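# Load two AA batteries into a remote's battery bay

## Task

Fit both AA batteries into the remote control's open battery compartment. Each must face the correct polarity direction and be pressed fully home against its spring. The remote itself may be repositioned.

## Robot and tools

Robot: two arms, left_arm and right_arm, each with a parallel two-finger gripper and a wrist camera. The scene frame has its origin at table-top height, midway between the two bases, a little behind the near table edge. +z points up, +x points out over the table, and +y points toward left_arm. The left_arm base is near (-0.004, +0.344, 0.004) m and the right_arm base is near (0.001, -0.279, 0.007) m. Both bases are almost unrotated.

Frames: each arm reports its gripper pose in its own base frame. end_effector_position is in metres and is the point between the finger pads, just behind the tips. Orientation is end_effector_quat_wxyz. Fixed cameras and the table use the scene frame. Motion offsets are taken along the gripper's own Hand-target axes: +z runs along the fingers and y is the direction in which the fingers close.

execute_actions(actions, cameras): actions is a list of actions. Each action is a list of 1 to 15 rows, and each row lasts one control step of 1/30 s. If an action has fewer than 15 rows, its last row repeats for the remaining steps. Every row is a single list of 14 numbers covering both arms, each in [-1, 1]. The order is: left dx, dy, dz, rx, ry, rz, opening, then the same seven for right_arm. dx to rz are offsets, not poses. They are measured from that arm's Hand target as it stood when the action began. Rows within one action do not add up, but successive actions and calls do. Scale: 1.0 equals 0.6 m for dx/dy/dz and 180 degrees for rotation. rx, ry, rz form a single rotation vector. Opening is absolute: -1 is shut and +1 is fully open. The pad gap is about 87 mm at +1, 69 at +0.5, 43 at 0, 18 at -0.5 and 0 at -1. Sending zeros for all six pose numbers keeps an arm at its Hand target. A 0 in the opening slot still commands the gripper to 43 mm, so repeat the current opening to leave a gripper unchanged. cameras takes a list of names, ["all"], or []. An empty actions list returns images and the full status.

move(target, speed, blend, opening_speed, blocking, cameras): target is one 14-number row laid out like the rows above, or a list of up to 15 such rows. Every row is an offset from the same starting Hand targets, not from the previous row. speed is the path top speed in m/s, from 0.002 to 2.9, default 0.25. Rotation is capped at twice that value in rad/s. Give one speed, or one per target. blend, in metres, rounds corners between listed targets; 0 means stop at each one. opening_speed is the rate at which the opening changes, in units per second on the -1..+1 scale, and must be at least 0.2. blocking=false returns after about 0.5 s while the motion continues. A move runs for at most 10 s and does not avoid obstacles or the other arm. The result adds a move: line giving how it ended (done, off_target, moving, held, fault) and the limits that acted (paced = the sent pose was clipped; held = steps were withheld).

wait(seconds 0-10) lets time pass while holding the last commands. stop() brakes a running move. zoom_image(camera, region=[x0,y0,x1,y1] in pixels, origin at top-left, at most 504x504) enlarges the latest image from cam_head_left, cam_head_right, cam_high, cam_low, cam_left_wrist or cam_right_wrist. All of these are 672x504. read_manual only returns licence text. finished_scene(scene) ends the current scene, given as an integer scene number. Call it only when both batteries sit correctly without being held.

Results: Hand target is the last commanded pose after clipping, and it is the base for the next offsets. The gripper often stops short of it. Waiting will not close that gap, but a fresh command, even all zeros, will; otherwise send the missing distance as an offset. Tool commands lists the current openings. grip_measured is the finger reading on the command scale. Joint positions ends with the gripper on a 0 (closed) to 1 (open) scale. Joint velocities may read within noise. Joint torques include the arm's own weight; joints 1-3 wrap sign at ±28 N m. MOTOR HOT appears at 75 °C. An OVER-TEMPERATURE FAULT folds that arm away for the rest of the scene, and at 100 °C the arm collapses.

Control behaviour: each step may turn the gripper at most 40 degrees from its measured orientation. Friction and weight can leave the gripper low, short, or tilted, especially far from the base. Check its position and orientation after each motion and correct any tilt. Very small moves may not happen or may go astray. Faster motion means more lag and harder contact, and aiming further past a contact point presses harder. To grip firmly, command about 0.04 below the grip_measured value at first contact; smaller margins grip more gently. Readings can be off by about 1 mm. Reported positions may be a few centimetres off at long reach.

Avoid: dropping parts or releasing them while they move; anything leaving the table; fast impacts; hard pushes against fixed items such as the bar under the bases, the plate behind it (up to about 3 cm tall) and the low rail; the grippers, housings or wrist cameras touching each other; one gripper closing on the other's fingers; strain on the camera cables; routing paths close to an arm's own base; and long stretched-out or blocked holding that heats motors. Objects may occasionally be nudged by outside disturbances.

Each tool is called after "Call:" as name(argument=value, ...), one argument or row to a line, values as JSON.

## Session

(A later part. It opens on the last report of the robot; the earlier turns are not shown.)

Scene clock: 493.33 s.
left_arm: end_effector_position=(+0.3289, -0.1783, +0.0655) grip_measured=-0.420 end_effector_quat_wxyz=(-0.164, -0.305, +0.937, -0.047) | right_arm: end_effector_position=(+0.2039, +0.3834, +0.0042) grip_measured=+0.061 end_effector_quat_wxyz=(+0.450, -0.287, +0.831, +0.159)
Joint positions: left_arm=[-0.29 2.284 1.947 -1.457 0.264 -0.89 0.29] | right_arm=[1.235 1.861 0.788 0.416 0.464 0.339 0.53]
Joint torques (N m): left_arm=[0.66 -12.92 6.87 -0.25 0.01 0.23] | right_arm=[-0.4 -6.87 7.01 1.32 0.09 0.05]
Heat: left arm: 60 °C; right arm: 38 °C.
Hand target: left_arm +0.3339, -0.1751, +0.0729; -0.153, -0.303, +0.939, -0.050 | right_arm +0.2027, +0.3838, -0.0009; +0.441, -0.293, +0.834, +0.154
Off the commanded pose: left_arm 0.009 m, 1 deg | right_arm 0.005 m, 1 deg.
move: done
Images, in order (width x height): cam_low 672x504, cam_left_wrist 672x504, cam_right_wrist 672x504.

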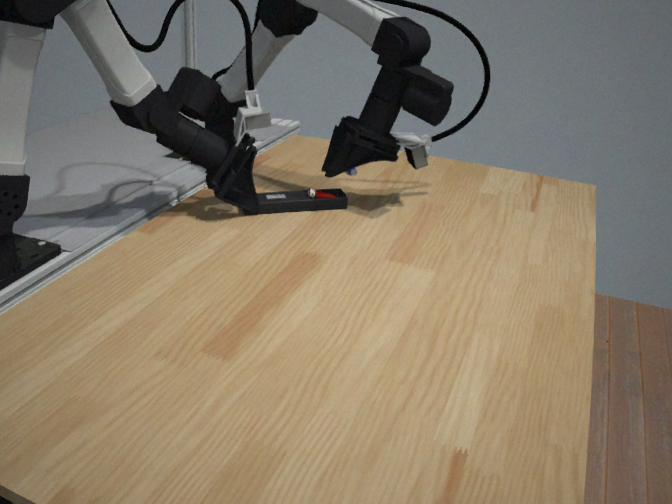

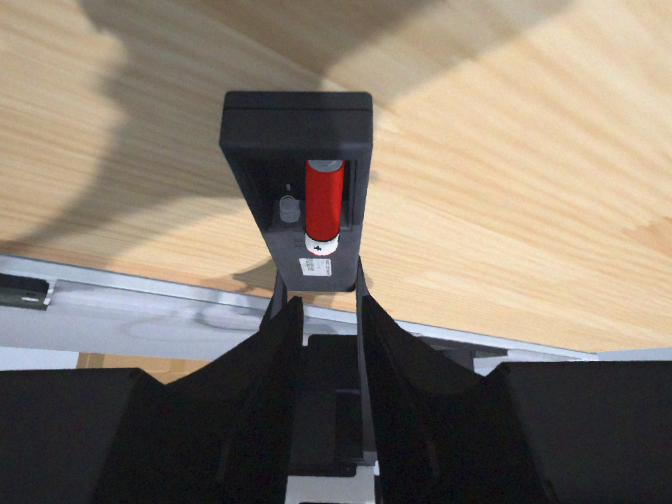

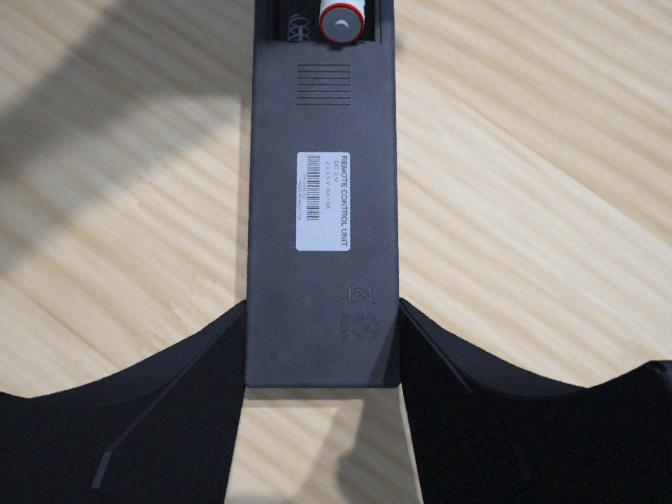

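Call:
wait(
  seconds=0.1,
  cameras=["cam_low", "cam_left_wrist", "cam_right_wrist"],
)

Scene clock: 515.50 s.
left_arm: end_effector_position=(+0.3288, -0.1783, +0.0655) grip_measured=-0.420 end_effector_quat_wxyz=(-0.165, -0.305, +0.937, -0.047) | right_arm: end_effector_position=(+0.2039, +0.3834, +0.0042) grip_measured=+0.061 end_effector_quat_wxyz=(+0.450, -0.287, +0.831, +0.159)
Joint positions: left_arm=[-0.29 2.284 1.947 -1.457 0.264 -0.89 0.29] | right_arm=[1.235 1.861 0.788 0.416 0.464 0.339 0.53]
Joint torques (N m): left_arm=[0.64 -12.88 6.86 -0.25 0.01 0.23] | right_arm=[-0.4 -6.87 7.02 1.32 0.09 0.05]
Heat: left arm: 61 °C; right arm: 38 °C.
Hand target: left_arm +0.3339, -0.1751, +0.0729; -0.153, -0.303, +0.939, -0.050 | right_arm +0.2027, +0.3838, -0.0009; +0.441, -0.293, +0.834, +0.154
Tool commands: left_gripper/opening=-0.42 right_gripper/opening=+0.02
Off the commanded pose: left_arm 0.009 m, 1 deg | right_arm 0.005 m, 1 deg.
wait: 0.10 s; at rest from the start
Images, in order (width x height): cam_low 672x504, cam_left_wrist 672x504, cam_right_wrist 672x504.

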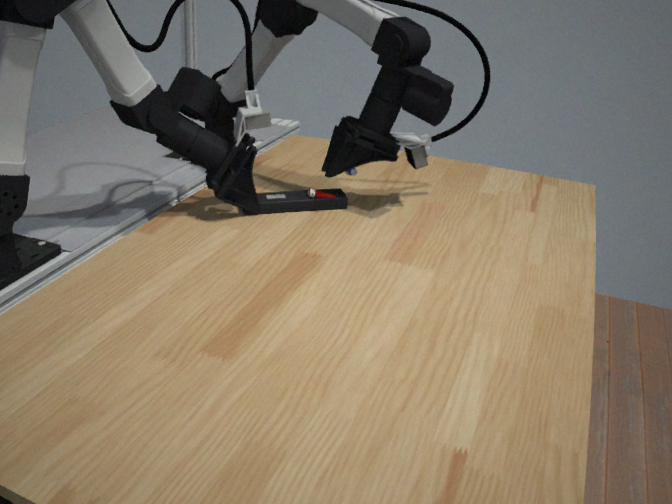

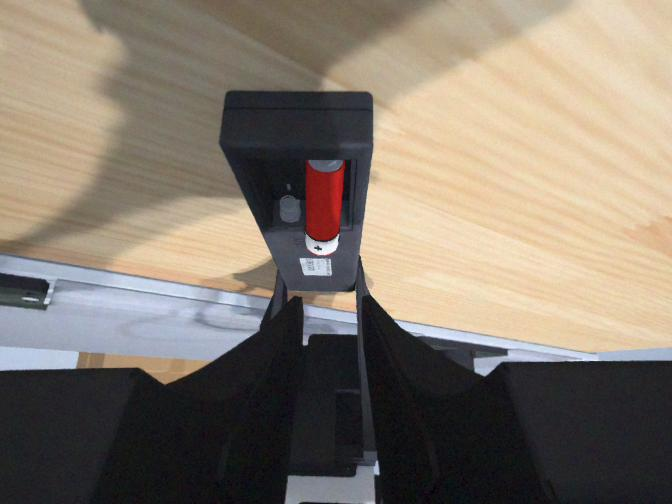

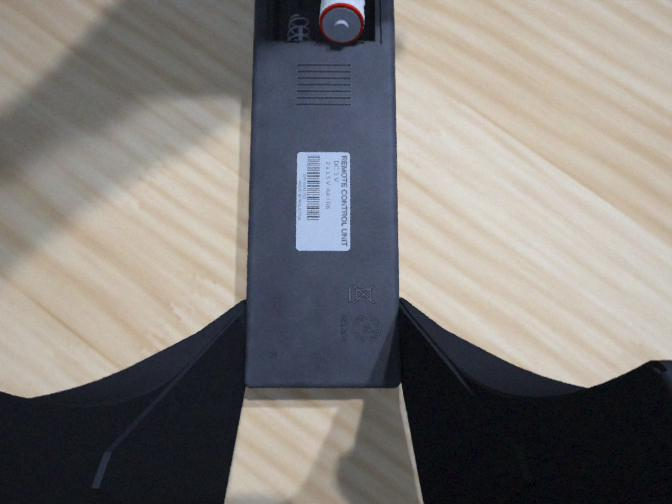

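Call:
zoom_image(
  camera="cam_left_wrist",
  region=[210, 80, 390, 290],
)

Call:
zoom_image(
  camera="cam_low",
  region=[270, 150, 360, 215],
)

Scaled by 2.400.

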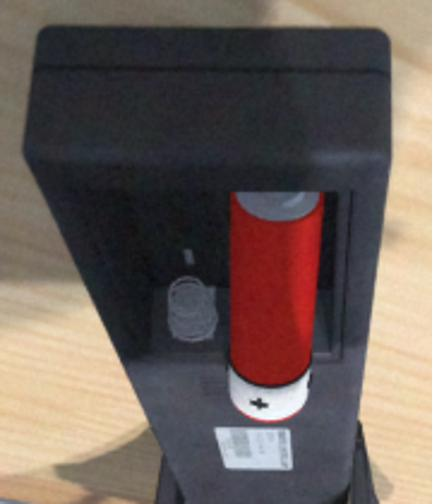

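Scaled by 5.600.

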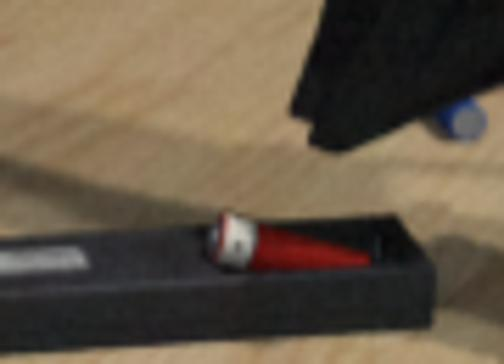

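Call:
zoom_image(
  camera="cam_right_wrist",
  region=[245, 0, 400, 60],
)

Scaled by 3.252.

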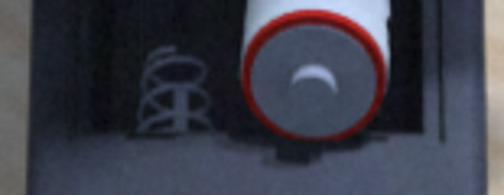

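Call:
move(
  target=[
    [0.0967,-0.0079,0.0516,0.0044,0,-0.0132,-0.25,0,0,0,0,0,0,0.02],
    [0.0582,-0.0062,0.0510,0.0044,0,-0.0132,-0.25,0,0,0,0,0,0,0.02],
  ],
  speed=0.12,
  opening_speed=0.5,
  cameras=["cam_left_wrist", "cam_right_wrist"],
)

Scene clock: 579.10 s.
left_arm: end_effector_position=(+0.2951, -0.2015, +0.0510) grip_measured=-0.250 end_effector_quat_wxyz=(-0.160, -0.328, +0.930, -0.045) | right_arm: end_effector_position=(+0.2039, +0.3834, +0.0042) grip_measured=+0.061 end_effector_quat_wxyz=(+0.450, -0.287, +0.831, +0.159)
Joint positions: left_arm=[-0.368 2.164 1.697 -1.295 0.276 -1.019 0.375] | right_arm=[1.235 1.861 0.788 0.416 0.464 0.339 0.53]
Joint torques (N m): left_arm=[0.14 -10.97 6.79 -0.09 0.12 0.24] | right_arm=[-0.4 -6.87 7.02 1.32 0.09 0.05]
Heat: left arm: 63 °C; right arm: 38 °C.
Hand target: left_arm +0.3013, -0.2033, +0.0550; -0.152, -0.324, +0.932, -0.053 | right_arm +0.2027, +0.3838, -0.0009; +0.441, -0.293, +0.834, +0.154
Off the commanded pose: left_arm 0.008 m, 1 deg | right_arm 0.005 m, 1 deg.
move: done
Images, in order (width x height): cam_left_wrist 672x504, cam_right_wrist 672x504.

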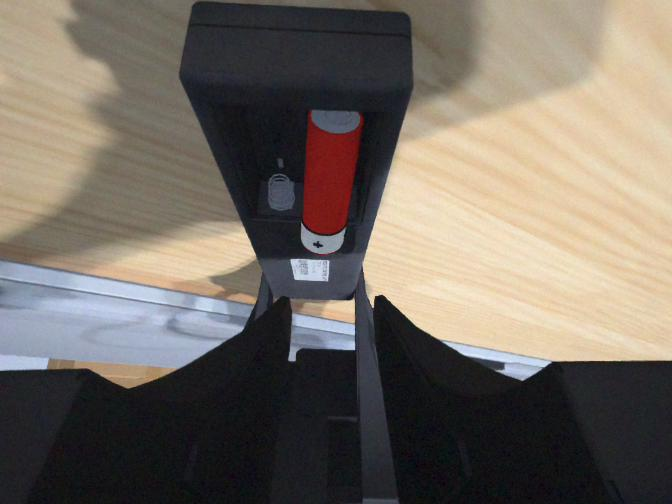

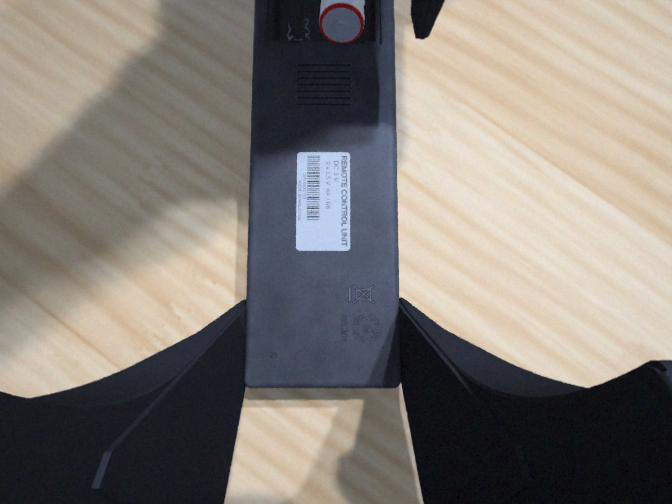

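Call:
move(
  target=[-0.0145,0.0002,0.0347,0,0,0,-0.25,0,0,0,0,0,0,0.02],
  speed=0.08,
  cameras=["cam_left_wrist", "cam_right_wrist", "cam_low"],
)

Call:
zoom_image(
  camera="cam_low",
  region=[270, 150, 360, 215],
)

Scene clock: 588.17 s.
left_arm: end_effector_position=(+0.2993, -0.2030, +0.0361) grip_measured=-0.250 end_effector_quat_wxyz=(-0.154, -0.325, +0.932, -0.050) | right_arm: end_effector_position=(+0.2039, +0.3834, +0.0042) grip_measured=+0.061 end_effector_quat_wxyz=(+0.450, -0.287, +0.831, +0.159)
Joint positions: left_arm=[-0.368 2.183 1.671 -1.234 0.276 -1.015 0.375] | right_arm=[1.235 1.861 0.788 0.416 0.464 0.339 0.53]
Joint torques (N m): left_arm=[0.44 -10.43 4.86 0.05 0.13 0.23] | right_arm=[-0.42 -6.87 7.02 1.32 0.09 0.05]
Heat: left arm: 60 °C; right arm: 38 °C.
Hand target: left_arm +0.3024, -0.2022, +0.0324; -0.152, -0.324, +0.932, -0.053 | right_arm +0.2027, +0.3838, -0.0009; +0.441, -0.293, +0.834, +0.154
Off the commanded pose: left_arm 0.005 m, 0 deg | right_arm 0.005 m, 1 deg.
move: done
Images, in order (width x height): cam_low 672x504, cam_left_wrist 672x504, cam_right_wrist 672x504.

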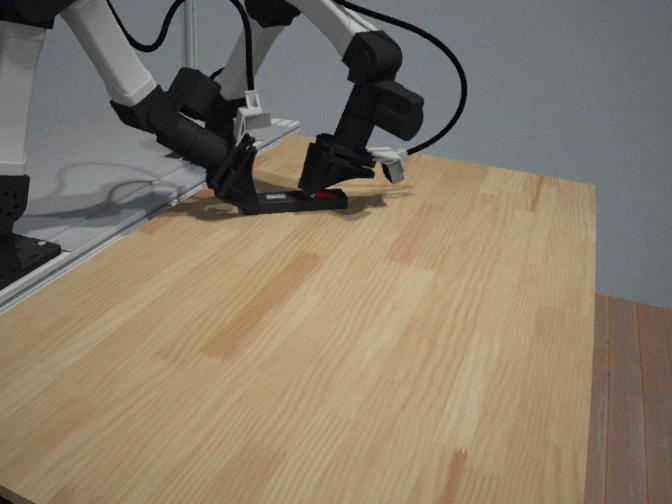

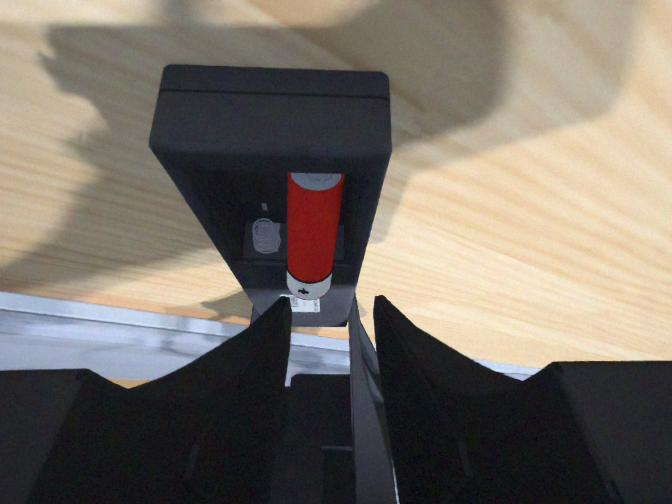

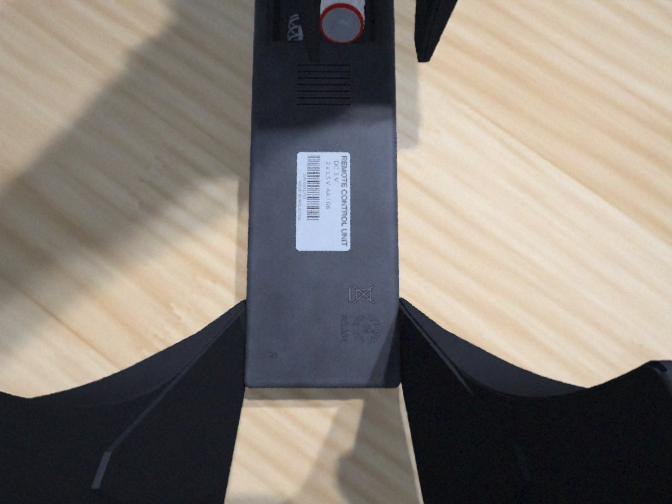

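Scaled by 5.600.

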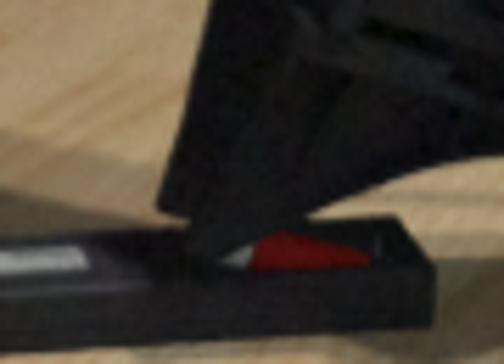

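Call:
zoom_image(
  camera="cam_left_wrist",
  region=[200, 160, 400, 350],
)

Scaled by 2.520.

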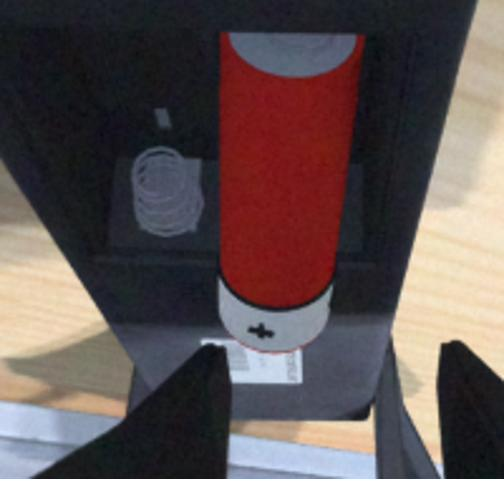

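Call:
move(
  target=[
    [-0.0172,0.0061,-0.0058,0,0,0,-0.25,0,0,0,0,0,0,0.02],
    [-0.0200,0.0061,0.0024,0,0,0,-0.25,0,0,0,0,0,0,0.02],
  ],
  speed=0.08,
  cameras=["cam_left_wrist", "cam_right_wrist", "cam_low"],
)

Call:
zoom_image(
  camera="cam_low",
  region=[270, 150, 360, 215],
)

Call:
zoom_image(
  camera="cam_left_wrist",
  region=[200, 160, 400, 350],
)

Scene clock: 638.10 s.
left_arm: end_effector_position=(+0.3038, -0.1939, +0.0327) grip_measured=-0.250 end_effector_quat_wxyz=(-0.155, -0.325, +0.931, -0.052) | right_arm: end_effector_position=(+0.2039, +0.3834, +0.0042) grip_measured=+0.061 end_effector_quat_wxyz=(+0.450, -0.287, +0.831, +0.159)
Joint positions: left_arm=[-0.341 2.192 1.671 -1.232 0.276 -0.987 0.375] | right_arm=[1.235 1.861 0.788 0.416 0.464 0.339 0.53]
Joint torques (N m): left_arm=[0.53 -9.61 5.44 0.06 0.07 0.23] | right_arm=[-0.42 -6.87 7.02 1.32 0.09 0.05]
Heat: left arm: 58 °C; right arm: 38 °C.
Hand target: left_arm +0.3088, -0.1925, +0.0272; -0.152, -0.324, +0.932, -0.053 | right_arm +0.2027, +0.3838, -0.0009; +0.441, -0.293, +0.834, +0.154
Off the commanded pose: left_arm 0.007 m, 0 deg | right_arm 0.005 m, 1 deg.
move: done
Images, in order (width x height): cam_low 672x504, cam_left_wrist 672x504, cam_right_wrist 672x504.

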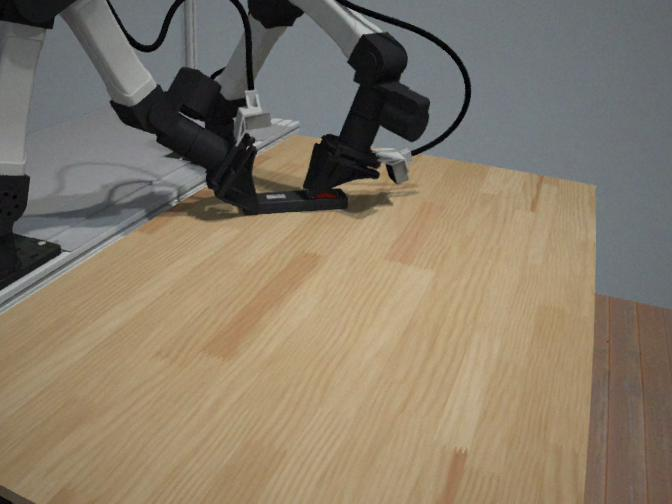

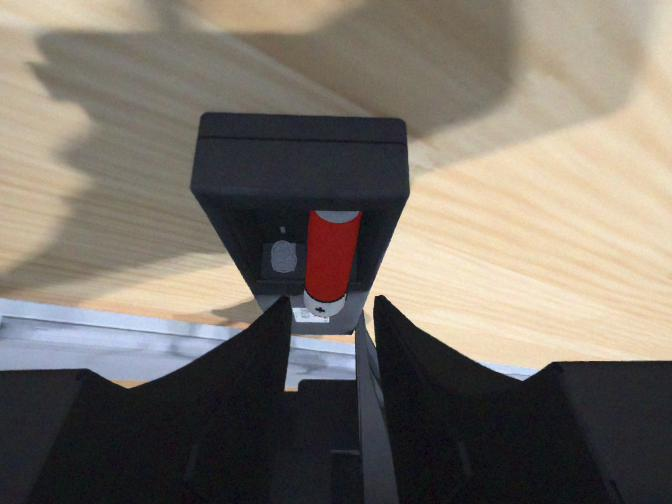

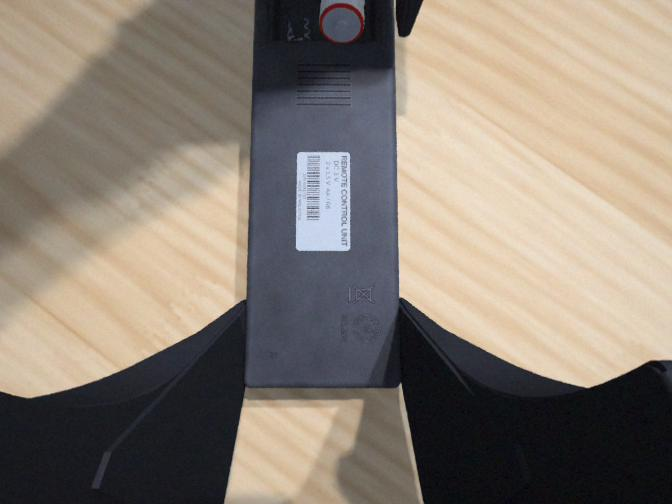

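Scaled by 5.600.

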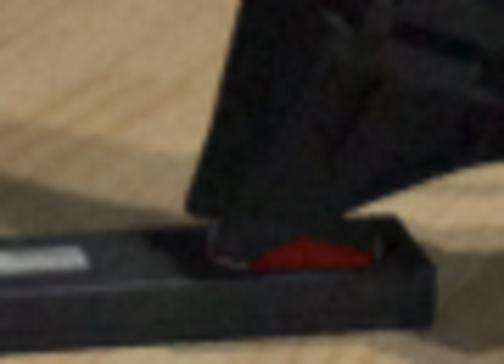

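Scaled by 2.520.

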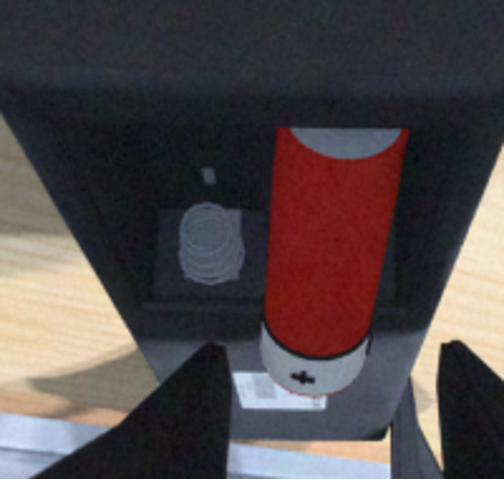

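Call:
move(
  target=[
    [-0.0045,0,0.0055,0,0,0,-0.25,0,0,0,0,0,0,0.02],
    [-0.0045,0,0.0055,0,0,0,-0.70,0,0,0,0,0,0,0.02],
  ],
  speed=0.06,
  opening_speed=0.4,
  cameras=["cam_left_wrist", "cam_right_wrist", "cam_low"],
)

Call:
zoom_image(
  camera="cam_low",
  region=[270, 150, 360, 215],
)

Call:
zoom_image(
  camera="cam_left_wrist",
  region=[200, 160, 400, 350],
)

Call:
zoom_image(
  camera="cam_right_wrist",
  region=[245, 0, 400, 60],
)

Scene clock: 651.07 s.
left_arm: end_effector_position=(+0.3041, -0.1930, +0.0280) grip_measured=-0.593 end_effector_quat_wxyz=(-0.158, -0.323, +0.932, -0.051) | right_arm: end_effector_position=(+0.2039, +0.3834, +0.0042) grip_measured=+0.061 end_effector_quat_wxyz=(+0.450, -0.287, +0.831, +0.159)
Joint positions: left_arm=[-0.339 2.205 1.671 -1.226 0.276 -0.979 0.203] | right_arm=[1.235 1.861 0.788 0.416 0.464 0.339 0.53]
Joint torques (N m): left_arm=[0.62 -10.19 5.19 0.09 0.07 0.17] | right_arm=[-0.42 -6.87 7.02 1.32 0.09 0.06]
Heat: left arm: 56 °C; right arm: 38 °C.
Hand target: left_arm +0.3099, -0.1916, +0.0233; -0.152, -0.324, +0.932, -0.053 | right_arm +0.2027, +0.3838, -0.0009; +0.441, -0.293, +0.834, +0.154
Off the commanded pose: left_arm 0.008 m, 1 deg | right_arm 0.005 m, 1 deg.
move: done
Images, in order (width x height): cam_low 672x504, cam_left_wrist 672x504, cam_right_wrist 672x504.

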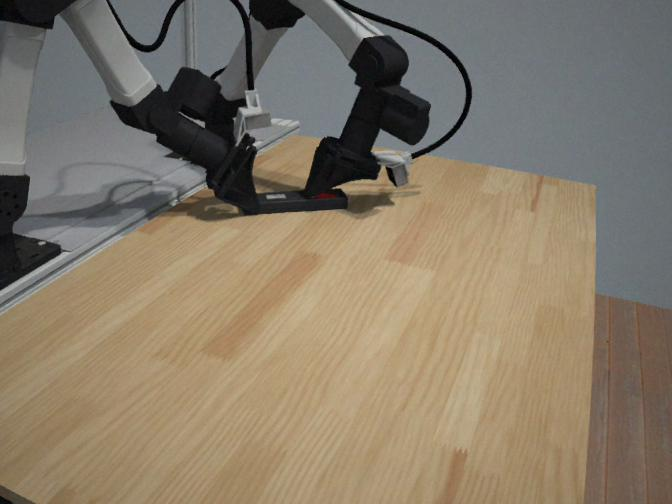

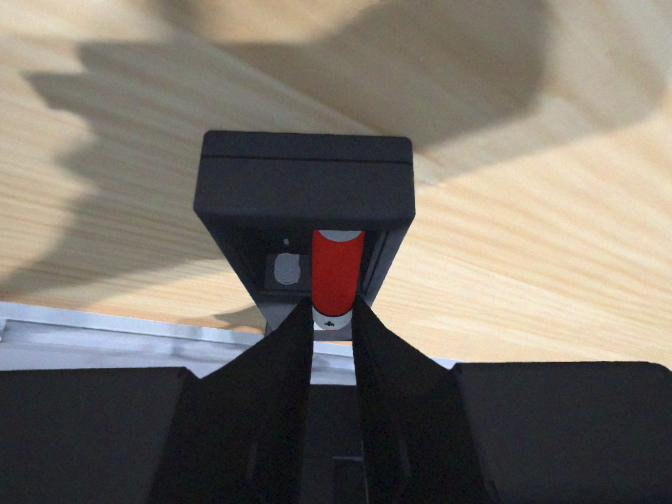

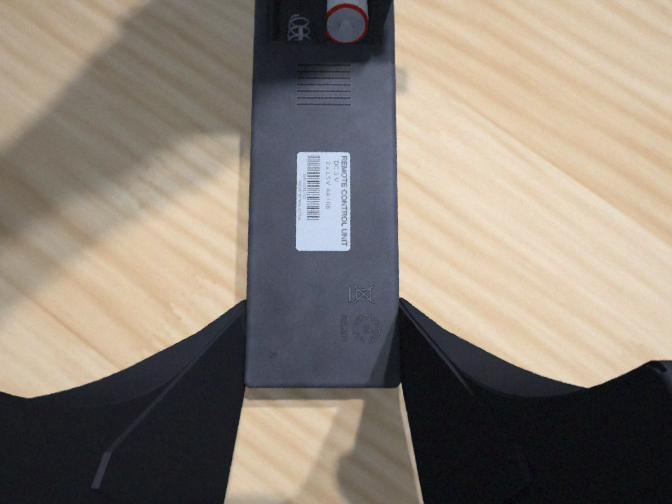

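Scaled by 5.600.

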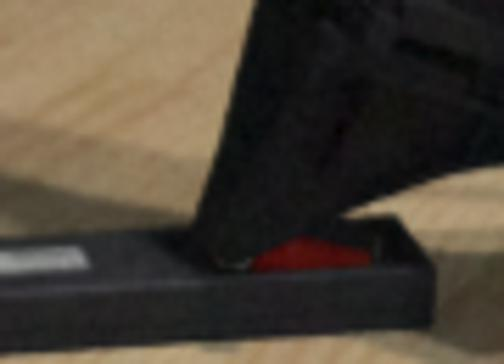

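Scaled by 2.520.

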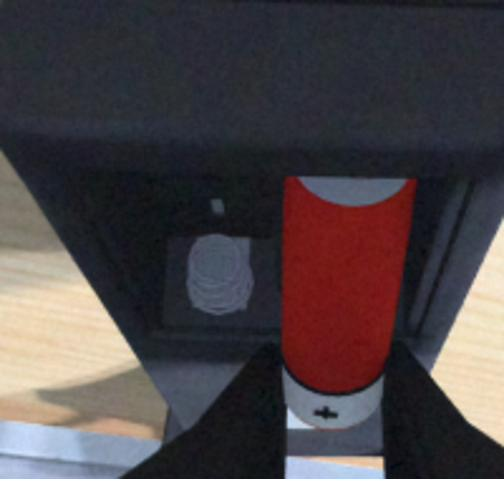

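Scaled by 3.252.

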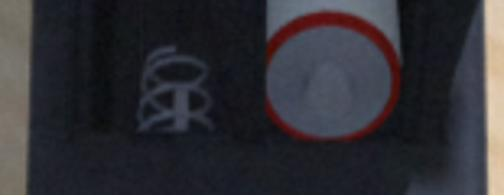

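Call:
move(
  target=[-0.0238,-0.0058,-0.0028,0,-0.0222,0,-0.70,0,0,0,0,0,0,0.02],
  speed=0.05,
  cameras=["cam_right_wrist", "cam_low"],
)

Call:
zoom_image(
  camera="cam_low",
  region=[270, 150, 360, 215],
)

Call:
zoom_image(
  camera="cam_right_wrist",
  region=[245, 0, 400, 60],
)

Scene clock: 666.50 s.
left_arm: end_effector_position=(+0.3057, -0.1906, +0.0273) grip_measured=-0.593 end_effector_quat_wxyz=(-0.152, -0.322, +0.933, -0.044) | right_arm: end_effector_position=(+0.2039, +0.3834, +0.0042) grip_measured=+0.061 end_effector_quat_wxyz=(+0.450, -0.287, +0.831, +0.159)
Joint positions: left_arm=[-0.339 2.205 1.675 -1.227 0.258 -0.979 0.203] | right_arm=[1.235 1.861 0.788 0.416 0.464 0.339 0.53]
Joint torques (N m): left_arm=[0.85 -10.17 6.41 0.29 -0.38 0.09] | right_arm=[-0.4 -6.89 7.01 1.32 0.09 0.05]
Heat: left arm: 56 °C; right arm: 38 °C.
Hand target: left_arm +0.3232, -0.1856, +0.0203; -0.120, -0.325, +0.937, -0.042 | right_arm +0.2027, +0.3838, -0.0009; +0.441, -0.293, +0.834, +0.154
Off the commanded pose: left_arm 0.019 m, 4 deg | right_arm 0.005 m, 1 deg.
move: off_target (left_arm)
Images, in order (width x height): cam_low 672x504, cam_right_wrist 672x504.

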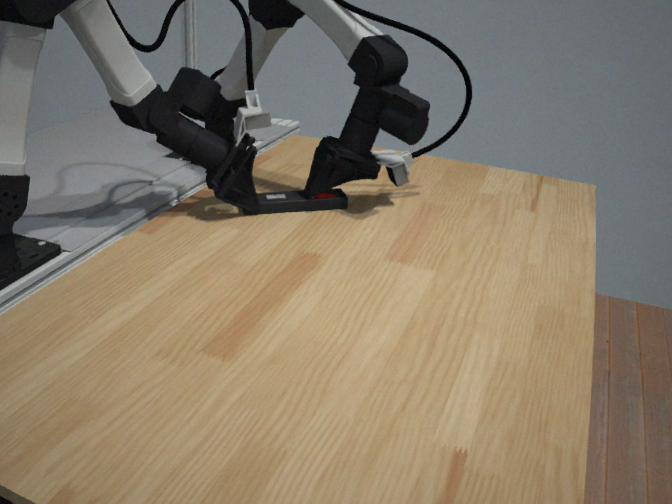

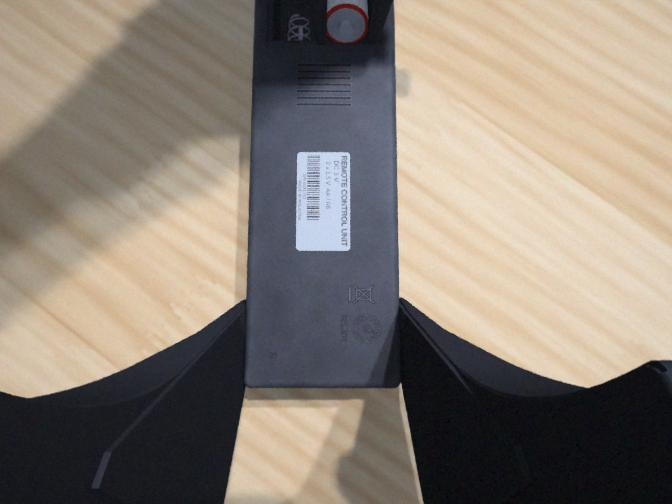

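Scaled by 5.600.

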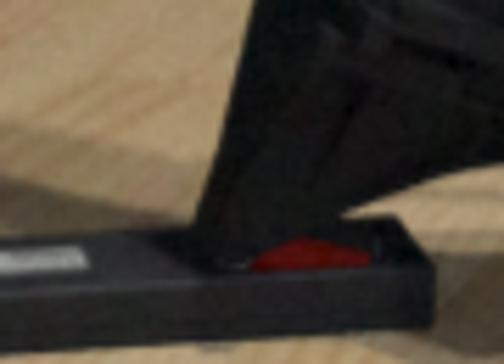

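Scaled by 3.252.

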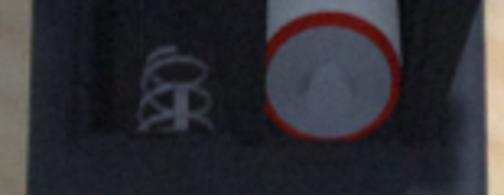

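Call:
move(
  target=[-0.0243,0,0.0007,0,-0.0111,0,-0.70,0,0,0,0,0,0,0.02],
  speed=0.05,
  cameras=["cam_right_wrist", "cam_low"],
)

Call:
zoom_image(
  camera="cam_low",
  region=[270, 150, 360, 215],
)

Call:
zoom_image(
  camera="cam_right_wrist",
  region=[245, 0, 400, 60],
)

Scene clock: 669.50 s.
left_arm: end_effector_position=(+0.3077, -0.1891, +0.0265) grip_measured=-0.593 end_effector_quat_wxyz=(-0.151, -0.323, +0.933, -0.042) | right_arm: end_effector_position=(+0.2039, +0.3834, +0.0042) grip_measured=+0.061 end_effector_quat_wxyz=(+0.450, -0.287, +0.831, +0.159)
Joint positions: left_arm=[-0.335 2.212 1.684 -1.231 0.253 -0.978 0.203] | right_arm=[1.235 1.861 0.788 0.416 0.464 0.339 0.53]
Joint torques (N m): left_arm=[2.28 -9.68 7.13 0.42 -0.66 0.21] | right_arm=[-0.42 -6.87 7.02 1.32 0.09 0.05]
Heat: left arm: 56 °C; right arm: 38 °C.
Hand target: left_arm +0.3342, -0.1769, +0.0162; -0.103, -0.326, +0.939, -0.036 | right_arm +0.2027, +0.3838, -0.0009; +0.441, -0.293, +0.834, +0.154
Off the commanded pose: left_arm 0.031 m, 6 deg | right_arm 0.005 m, 1 deg.
move: off_target (left_arm)
Images, in order (width x height): cam_low 672x504, cam_right_wrist 672x504.

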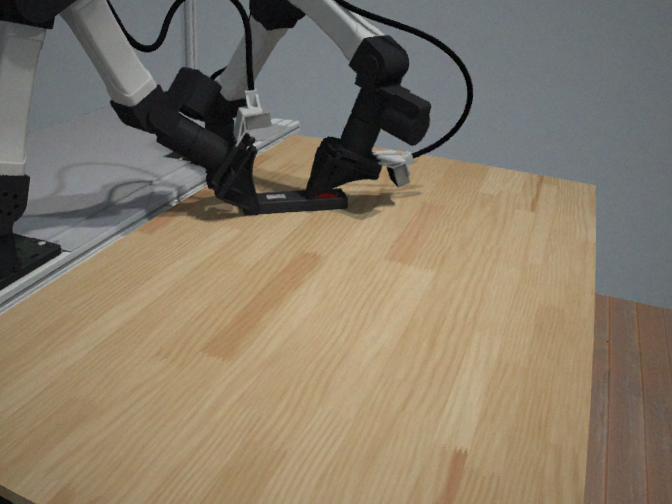

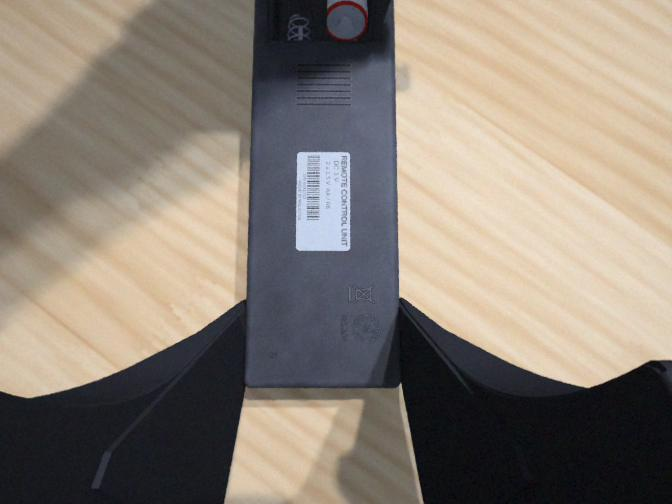

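Scaled by 5.600.

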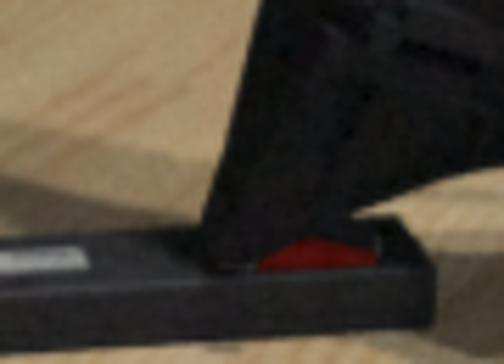

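Scaled by 3.252.

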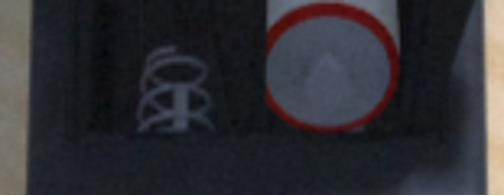

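Call:
move(
  target=[-0.0243,0,0.0007,0,-0.0,0,-0.70,0,0,0,0,0,0,0.02],
  speed=0.05,
  cameras=["cam_right_wrist", "cam_low"],
)

Call:
zoom_image(
  camera="cam_low",
  region=[270, 150, 360, 215],
)

Call:
zoom_image(
  camera="cam_right_wrist",
  region=[245, 0, 400, 60],
)

Scene clock: 673.53 s.
left_arm: end_effector_position=(+0.3109, -0.1859, +0.0263) grip_measured=-0.593 end_effector_quat_wxyz=(-0.165, -0.320, +0.932, -0.042) | right_arm: end_effector_position=(+0.2053, +0.3844, +0.0042) grip_measured=+0.061 end_effector_quat_wxyz=(+0.450, -0.285, +0.831, +0.159)
Joint positions: left_arm=[-0.319 2.247 1.728 -1.269 0.266 -0.952 0.203] | right_arm=[1.232 1.865 0.792 0.419 0.463 0.339 0.53]
Joint torques (N m): left_arm=[3.51 -9.94 7.34 0.55 -0.86 0.19] | right_arm=[-0.14 -7.28 6.6 1.29 0.11 0.05]
Heat: left arm: 56 °C; right arm: 38 °C.
Hand target: left_arm +0.3453, -0.1681, +0.0126; -0.103, -0.326, +0.939, -0.036 | right_arm +0.2027, +0.3836, -0.0010; +0.441, -0.293, +0.835, +0.154
Off the commanded pose: left_arm 0.041 m, 7 deg | right_arm 0.006 m, 2 deg.
move: off_target (left_arm)
Images, in order (width x height): cam_low 672x504, cam_right_wrist 672x504.

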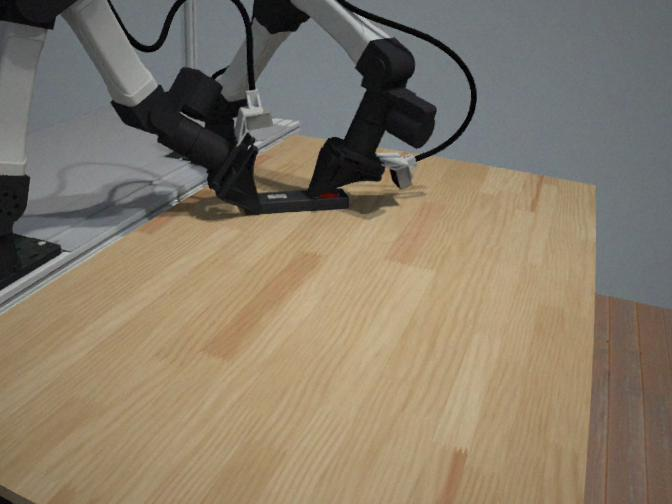

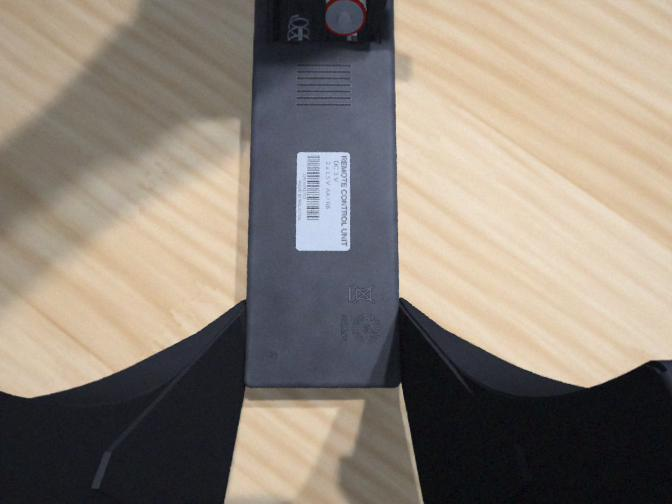

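Scaled by 5.600.

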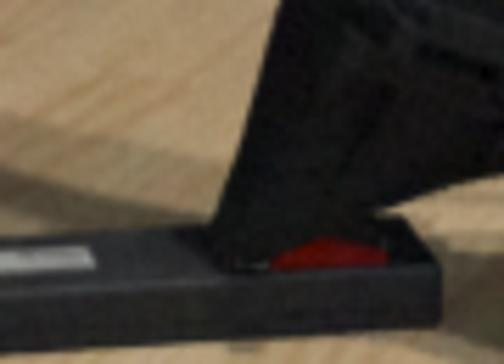

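Scaled by 3.252.

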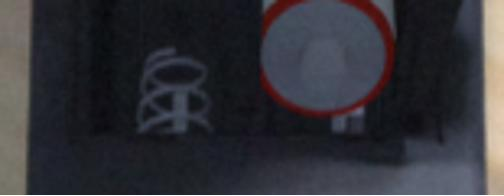

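Call:
wait(
  seconds=0.05,
  cameras=["cam_left_wrist"],
)

Call:
zoom_image(
  camera="cam_left_wrist",
  region=[200, 160, 400, 350],
)

Scene clock: 681.40 s.
left_arm: end_effector_position=(+0.3109, -0.1859, +0.0263) grip_measured=-0.593 end_effector_quat_wxyz=(-0.165, -0.320, +0.932, -0.042) | right_arm: end_effector_position=(+0.2053, +0.3844, +0.0042) grip_measured=+0.061 end_effector_quat_wxyz=(+0.450, -0.285, +0.831, +0.159)
Joint positions: left_arm=[-0.319 2.247 1.728 -1.269 0.266 -0.951 0.203] | right_arm=[1.232 1.865 0.792 0.419 0.463 0.339 0.53]
Joint torques (N m): left_arm=[3.52 -9.94 7.34 0.56 -0.85 0.2] | right_arm=[-0.14 -7.27 6.6 1.29 0.11 0.05]
Heat: left arm: 55 °C; right arm: 38 °C.
Hand target: left_arm +0.3453, -0.1681, +0.0126; -0.103, -0.326, +0.939, -0.036 | right_arm +0.2027, +0.3836, -0.0010; +0.441, -0.293, +0.835, +0.154
Tool commands: left_gripper/opening=-0.7 right_gripper/opening=+0.02
Off the commanded pose: left_arm 0.041 m, 7 deg | right_arm 0.006 m, 2 deg.
wait: 0.07 s; at rest from the start
Images, in order (width x height): cam_left_wrist 672x504.

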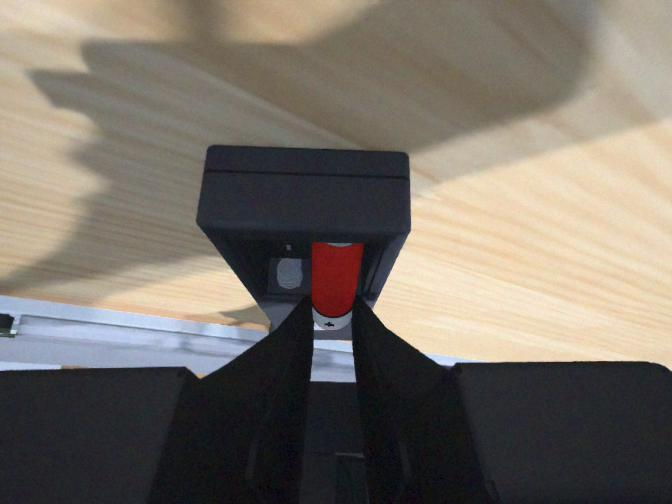

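Scaled by 2.520.

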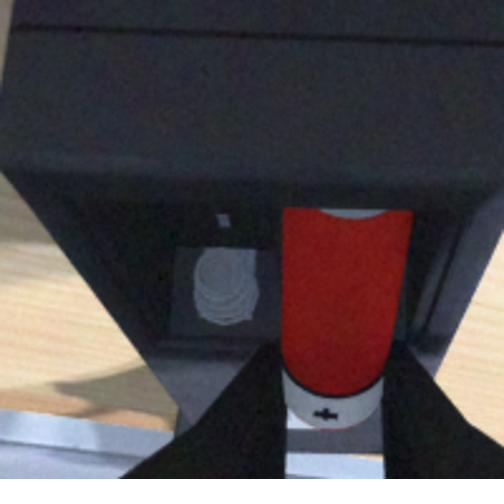

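Call:
move(
  target=[-0.0086,-0.0167,0.0083,0,0,0,-0.70,0,0,0,0,0,0,0.02],
  speed=0.05,
  cameras=["cam_right_wrist", "cam_left_wrist"],
)

Call:
zoom_image(
  camera="cam_right_wrist",
  region=[245, 0, 400, 60],
)

Call:
zoom_image(
  camera="cam_left_wrist",
  region=[200, 160, 400, 350],
)

Scene clock: 695.07 s.
left_arm: end_effector_position=(+0.3133, -0.1870, +0.0249) grip_measured=-0.593 end_effector_quat_wxyz=(-0.178, -0.321, +0.929, -0.033) | right_arm: end_effector_position=(+0.2066, +0.3841, +0.0046) grip_measured=+0.061 end_effector_quat_wxyz=(+0.451, -0.284, +0.831, +0.159)
Joint positions: left_arm=[-0.319 2.292 1.787 -1.317 0.268 -0.951 0.203] | right_arm=[1.229 1.865 0.792 0.421 0.463 0.339 0.53]
Joint torques (N m): left_arm=[2.93 -10.02 7.54 0.81 -0.87 0.12] | right_arm=[0.13 -7.28 6.6 1.27 0.11 0.05]
Heat: left arm: 54 °C; right arm: 39 °C.
Hand target: left_arm +0.3546, -0.1735, +0.0067; -0.103, -0.326, +0.939, -0.036 | right_arm +0.2028, +0.3836, -0.0010; +0.441, -0.293, +0.835, +0.154
Off the commanded pose: left_arm 0.047 m, 9 deg | right_arm 0.007 m, 2 deg.
move: off_target (left_arm)
Images, in order (width x height): cam_left_wrist 672x504, cam_right_wrist 672x504.

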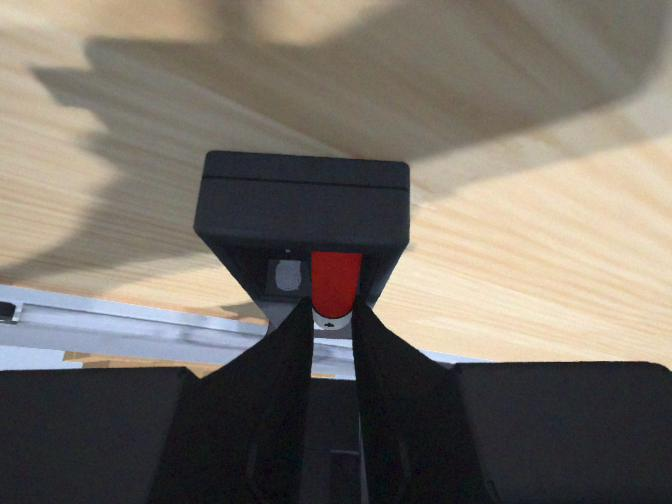

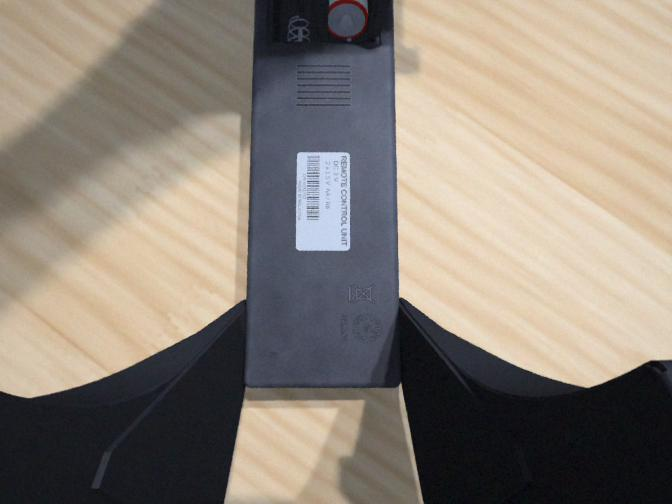

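Scaled by 3.252.

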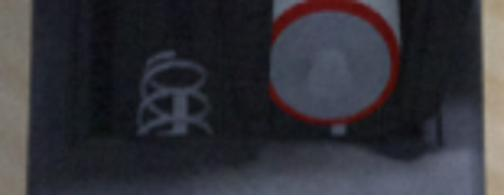

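Scaled by 2.520.

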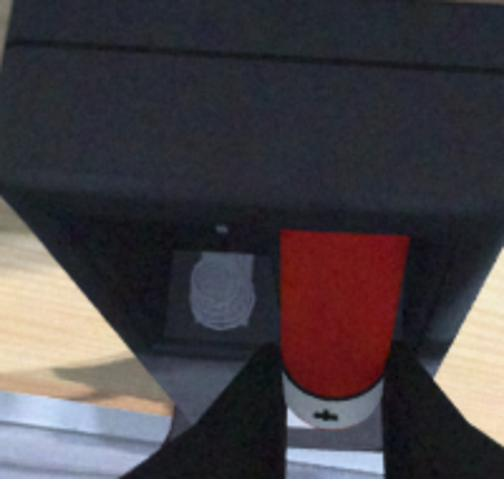

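Call:
wait(
  seconds=0.05,
  cameras=["cam_low"],
)

Call:
zoom_image(
  camera="cam_low",
  region=[290, 170, 360, 220],
)

Scene clock: 702.00 s.
left_arm: end_effector_position=(+0.3133, -0.1870, +0.0249) grip_measured=-0.593 end_effector_quat_wxyz=(-0.178, -0.321, +0.929, -0.033) | right_arm: end_effector_position=(+0.2066, +0.3841, +0.0046) grip_measured=+0.061 end_effector_quat_wxyz=(+0.451, -0.284, +0.831, +0.159)
Joint positions: left_arm=[-0.319 2.292 1.787 -1.317 0.268 -0.951 0.203] | right_arm=[1.229 1.865 0.792 0.421 0.463 0.339 0.53]
Joint torques (N m): left_arm=[2.92 -10.03 7.53 0.81 -0.85 0.13] | right_arm=[0.13 -7.28 6.58 1.27 0.11 0.05]
Heat: left arm: 53 °C; right arm: 39 °C.
Hand target: left_arm +0.3546, -0.1735, +0.0067; -0.103, -0.326, +0.939, -0.036 | right_arm +0.2028, +0.3836, -0.0010; +0.441, -0.293, +0.835, +0.154
Tool commands: left_gripper/opening=-0.7 right_gripper/opening=+0.02
Off the commanded pose: left_arm 0.047 m, 9 deg | right_arm 0.007 m, 2 deg.
wait: 0.07 s; at rest from the start
Images, in order (width x height): cam_low 672x504.

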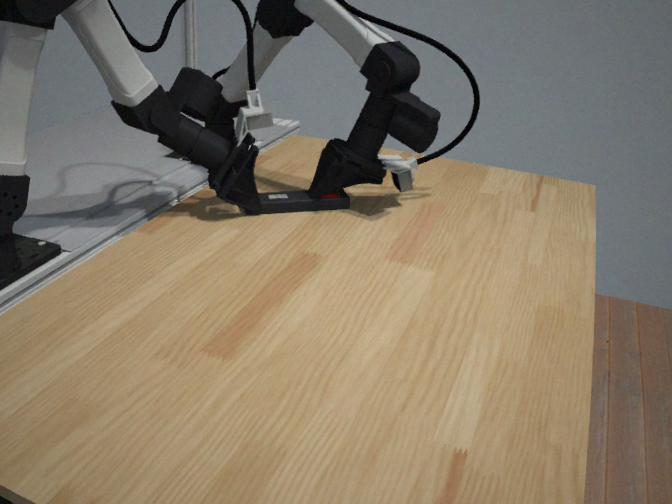

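Scaled by 7.200.

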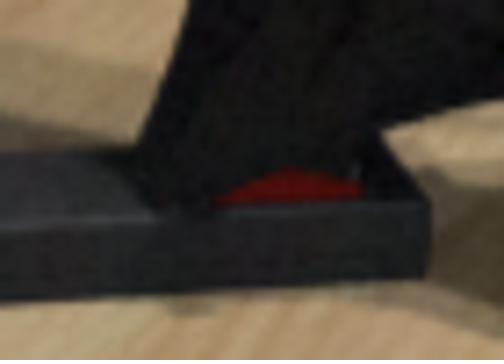

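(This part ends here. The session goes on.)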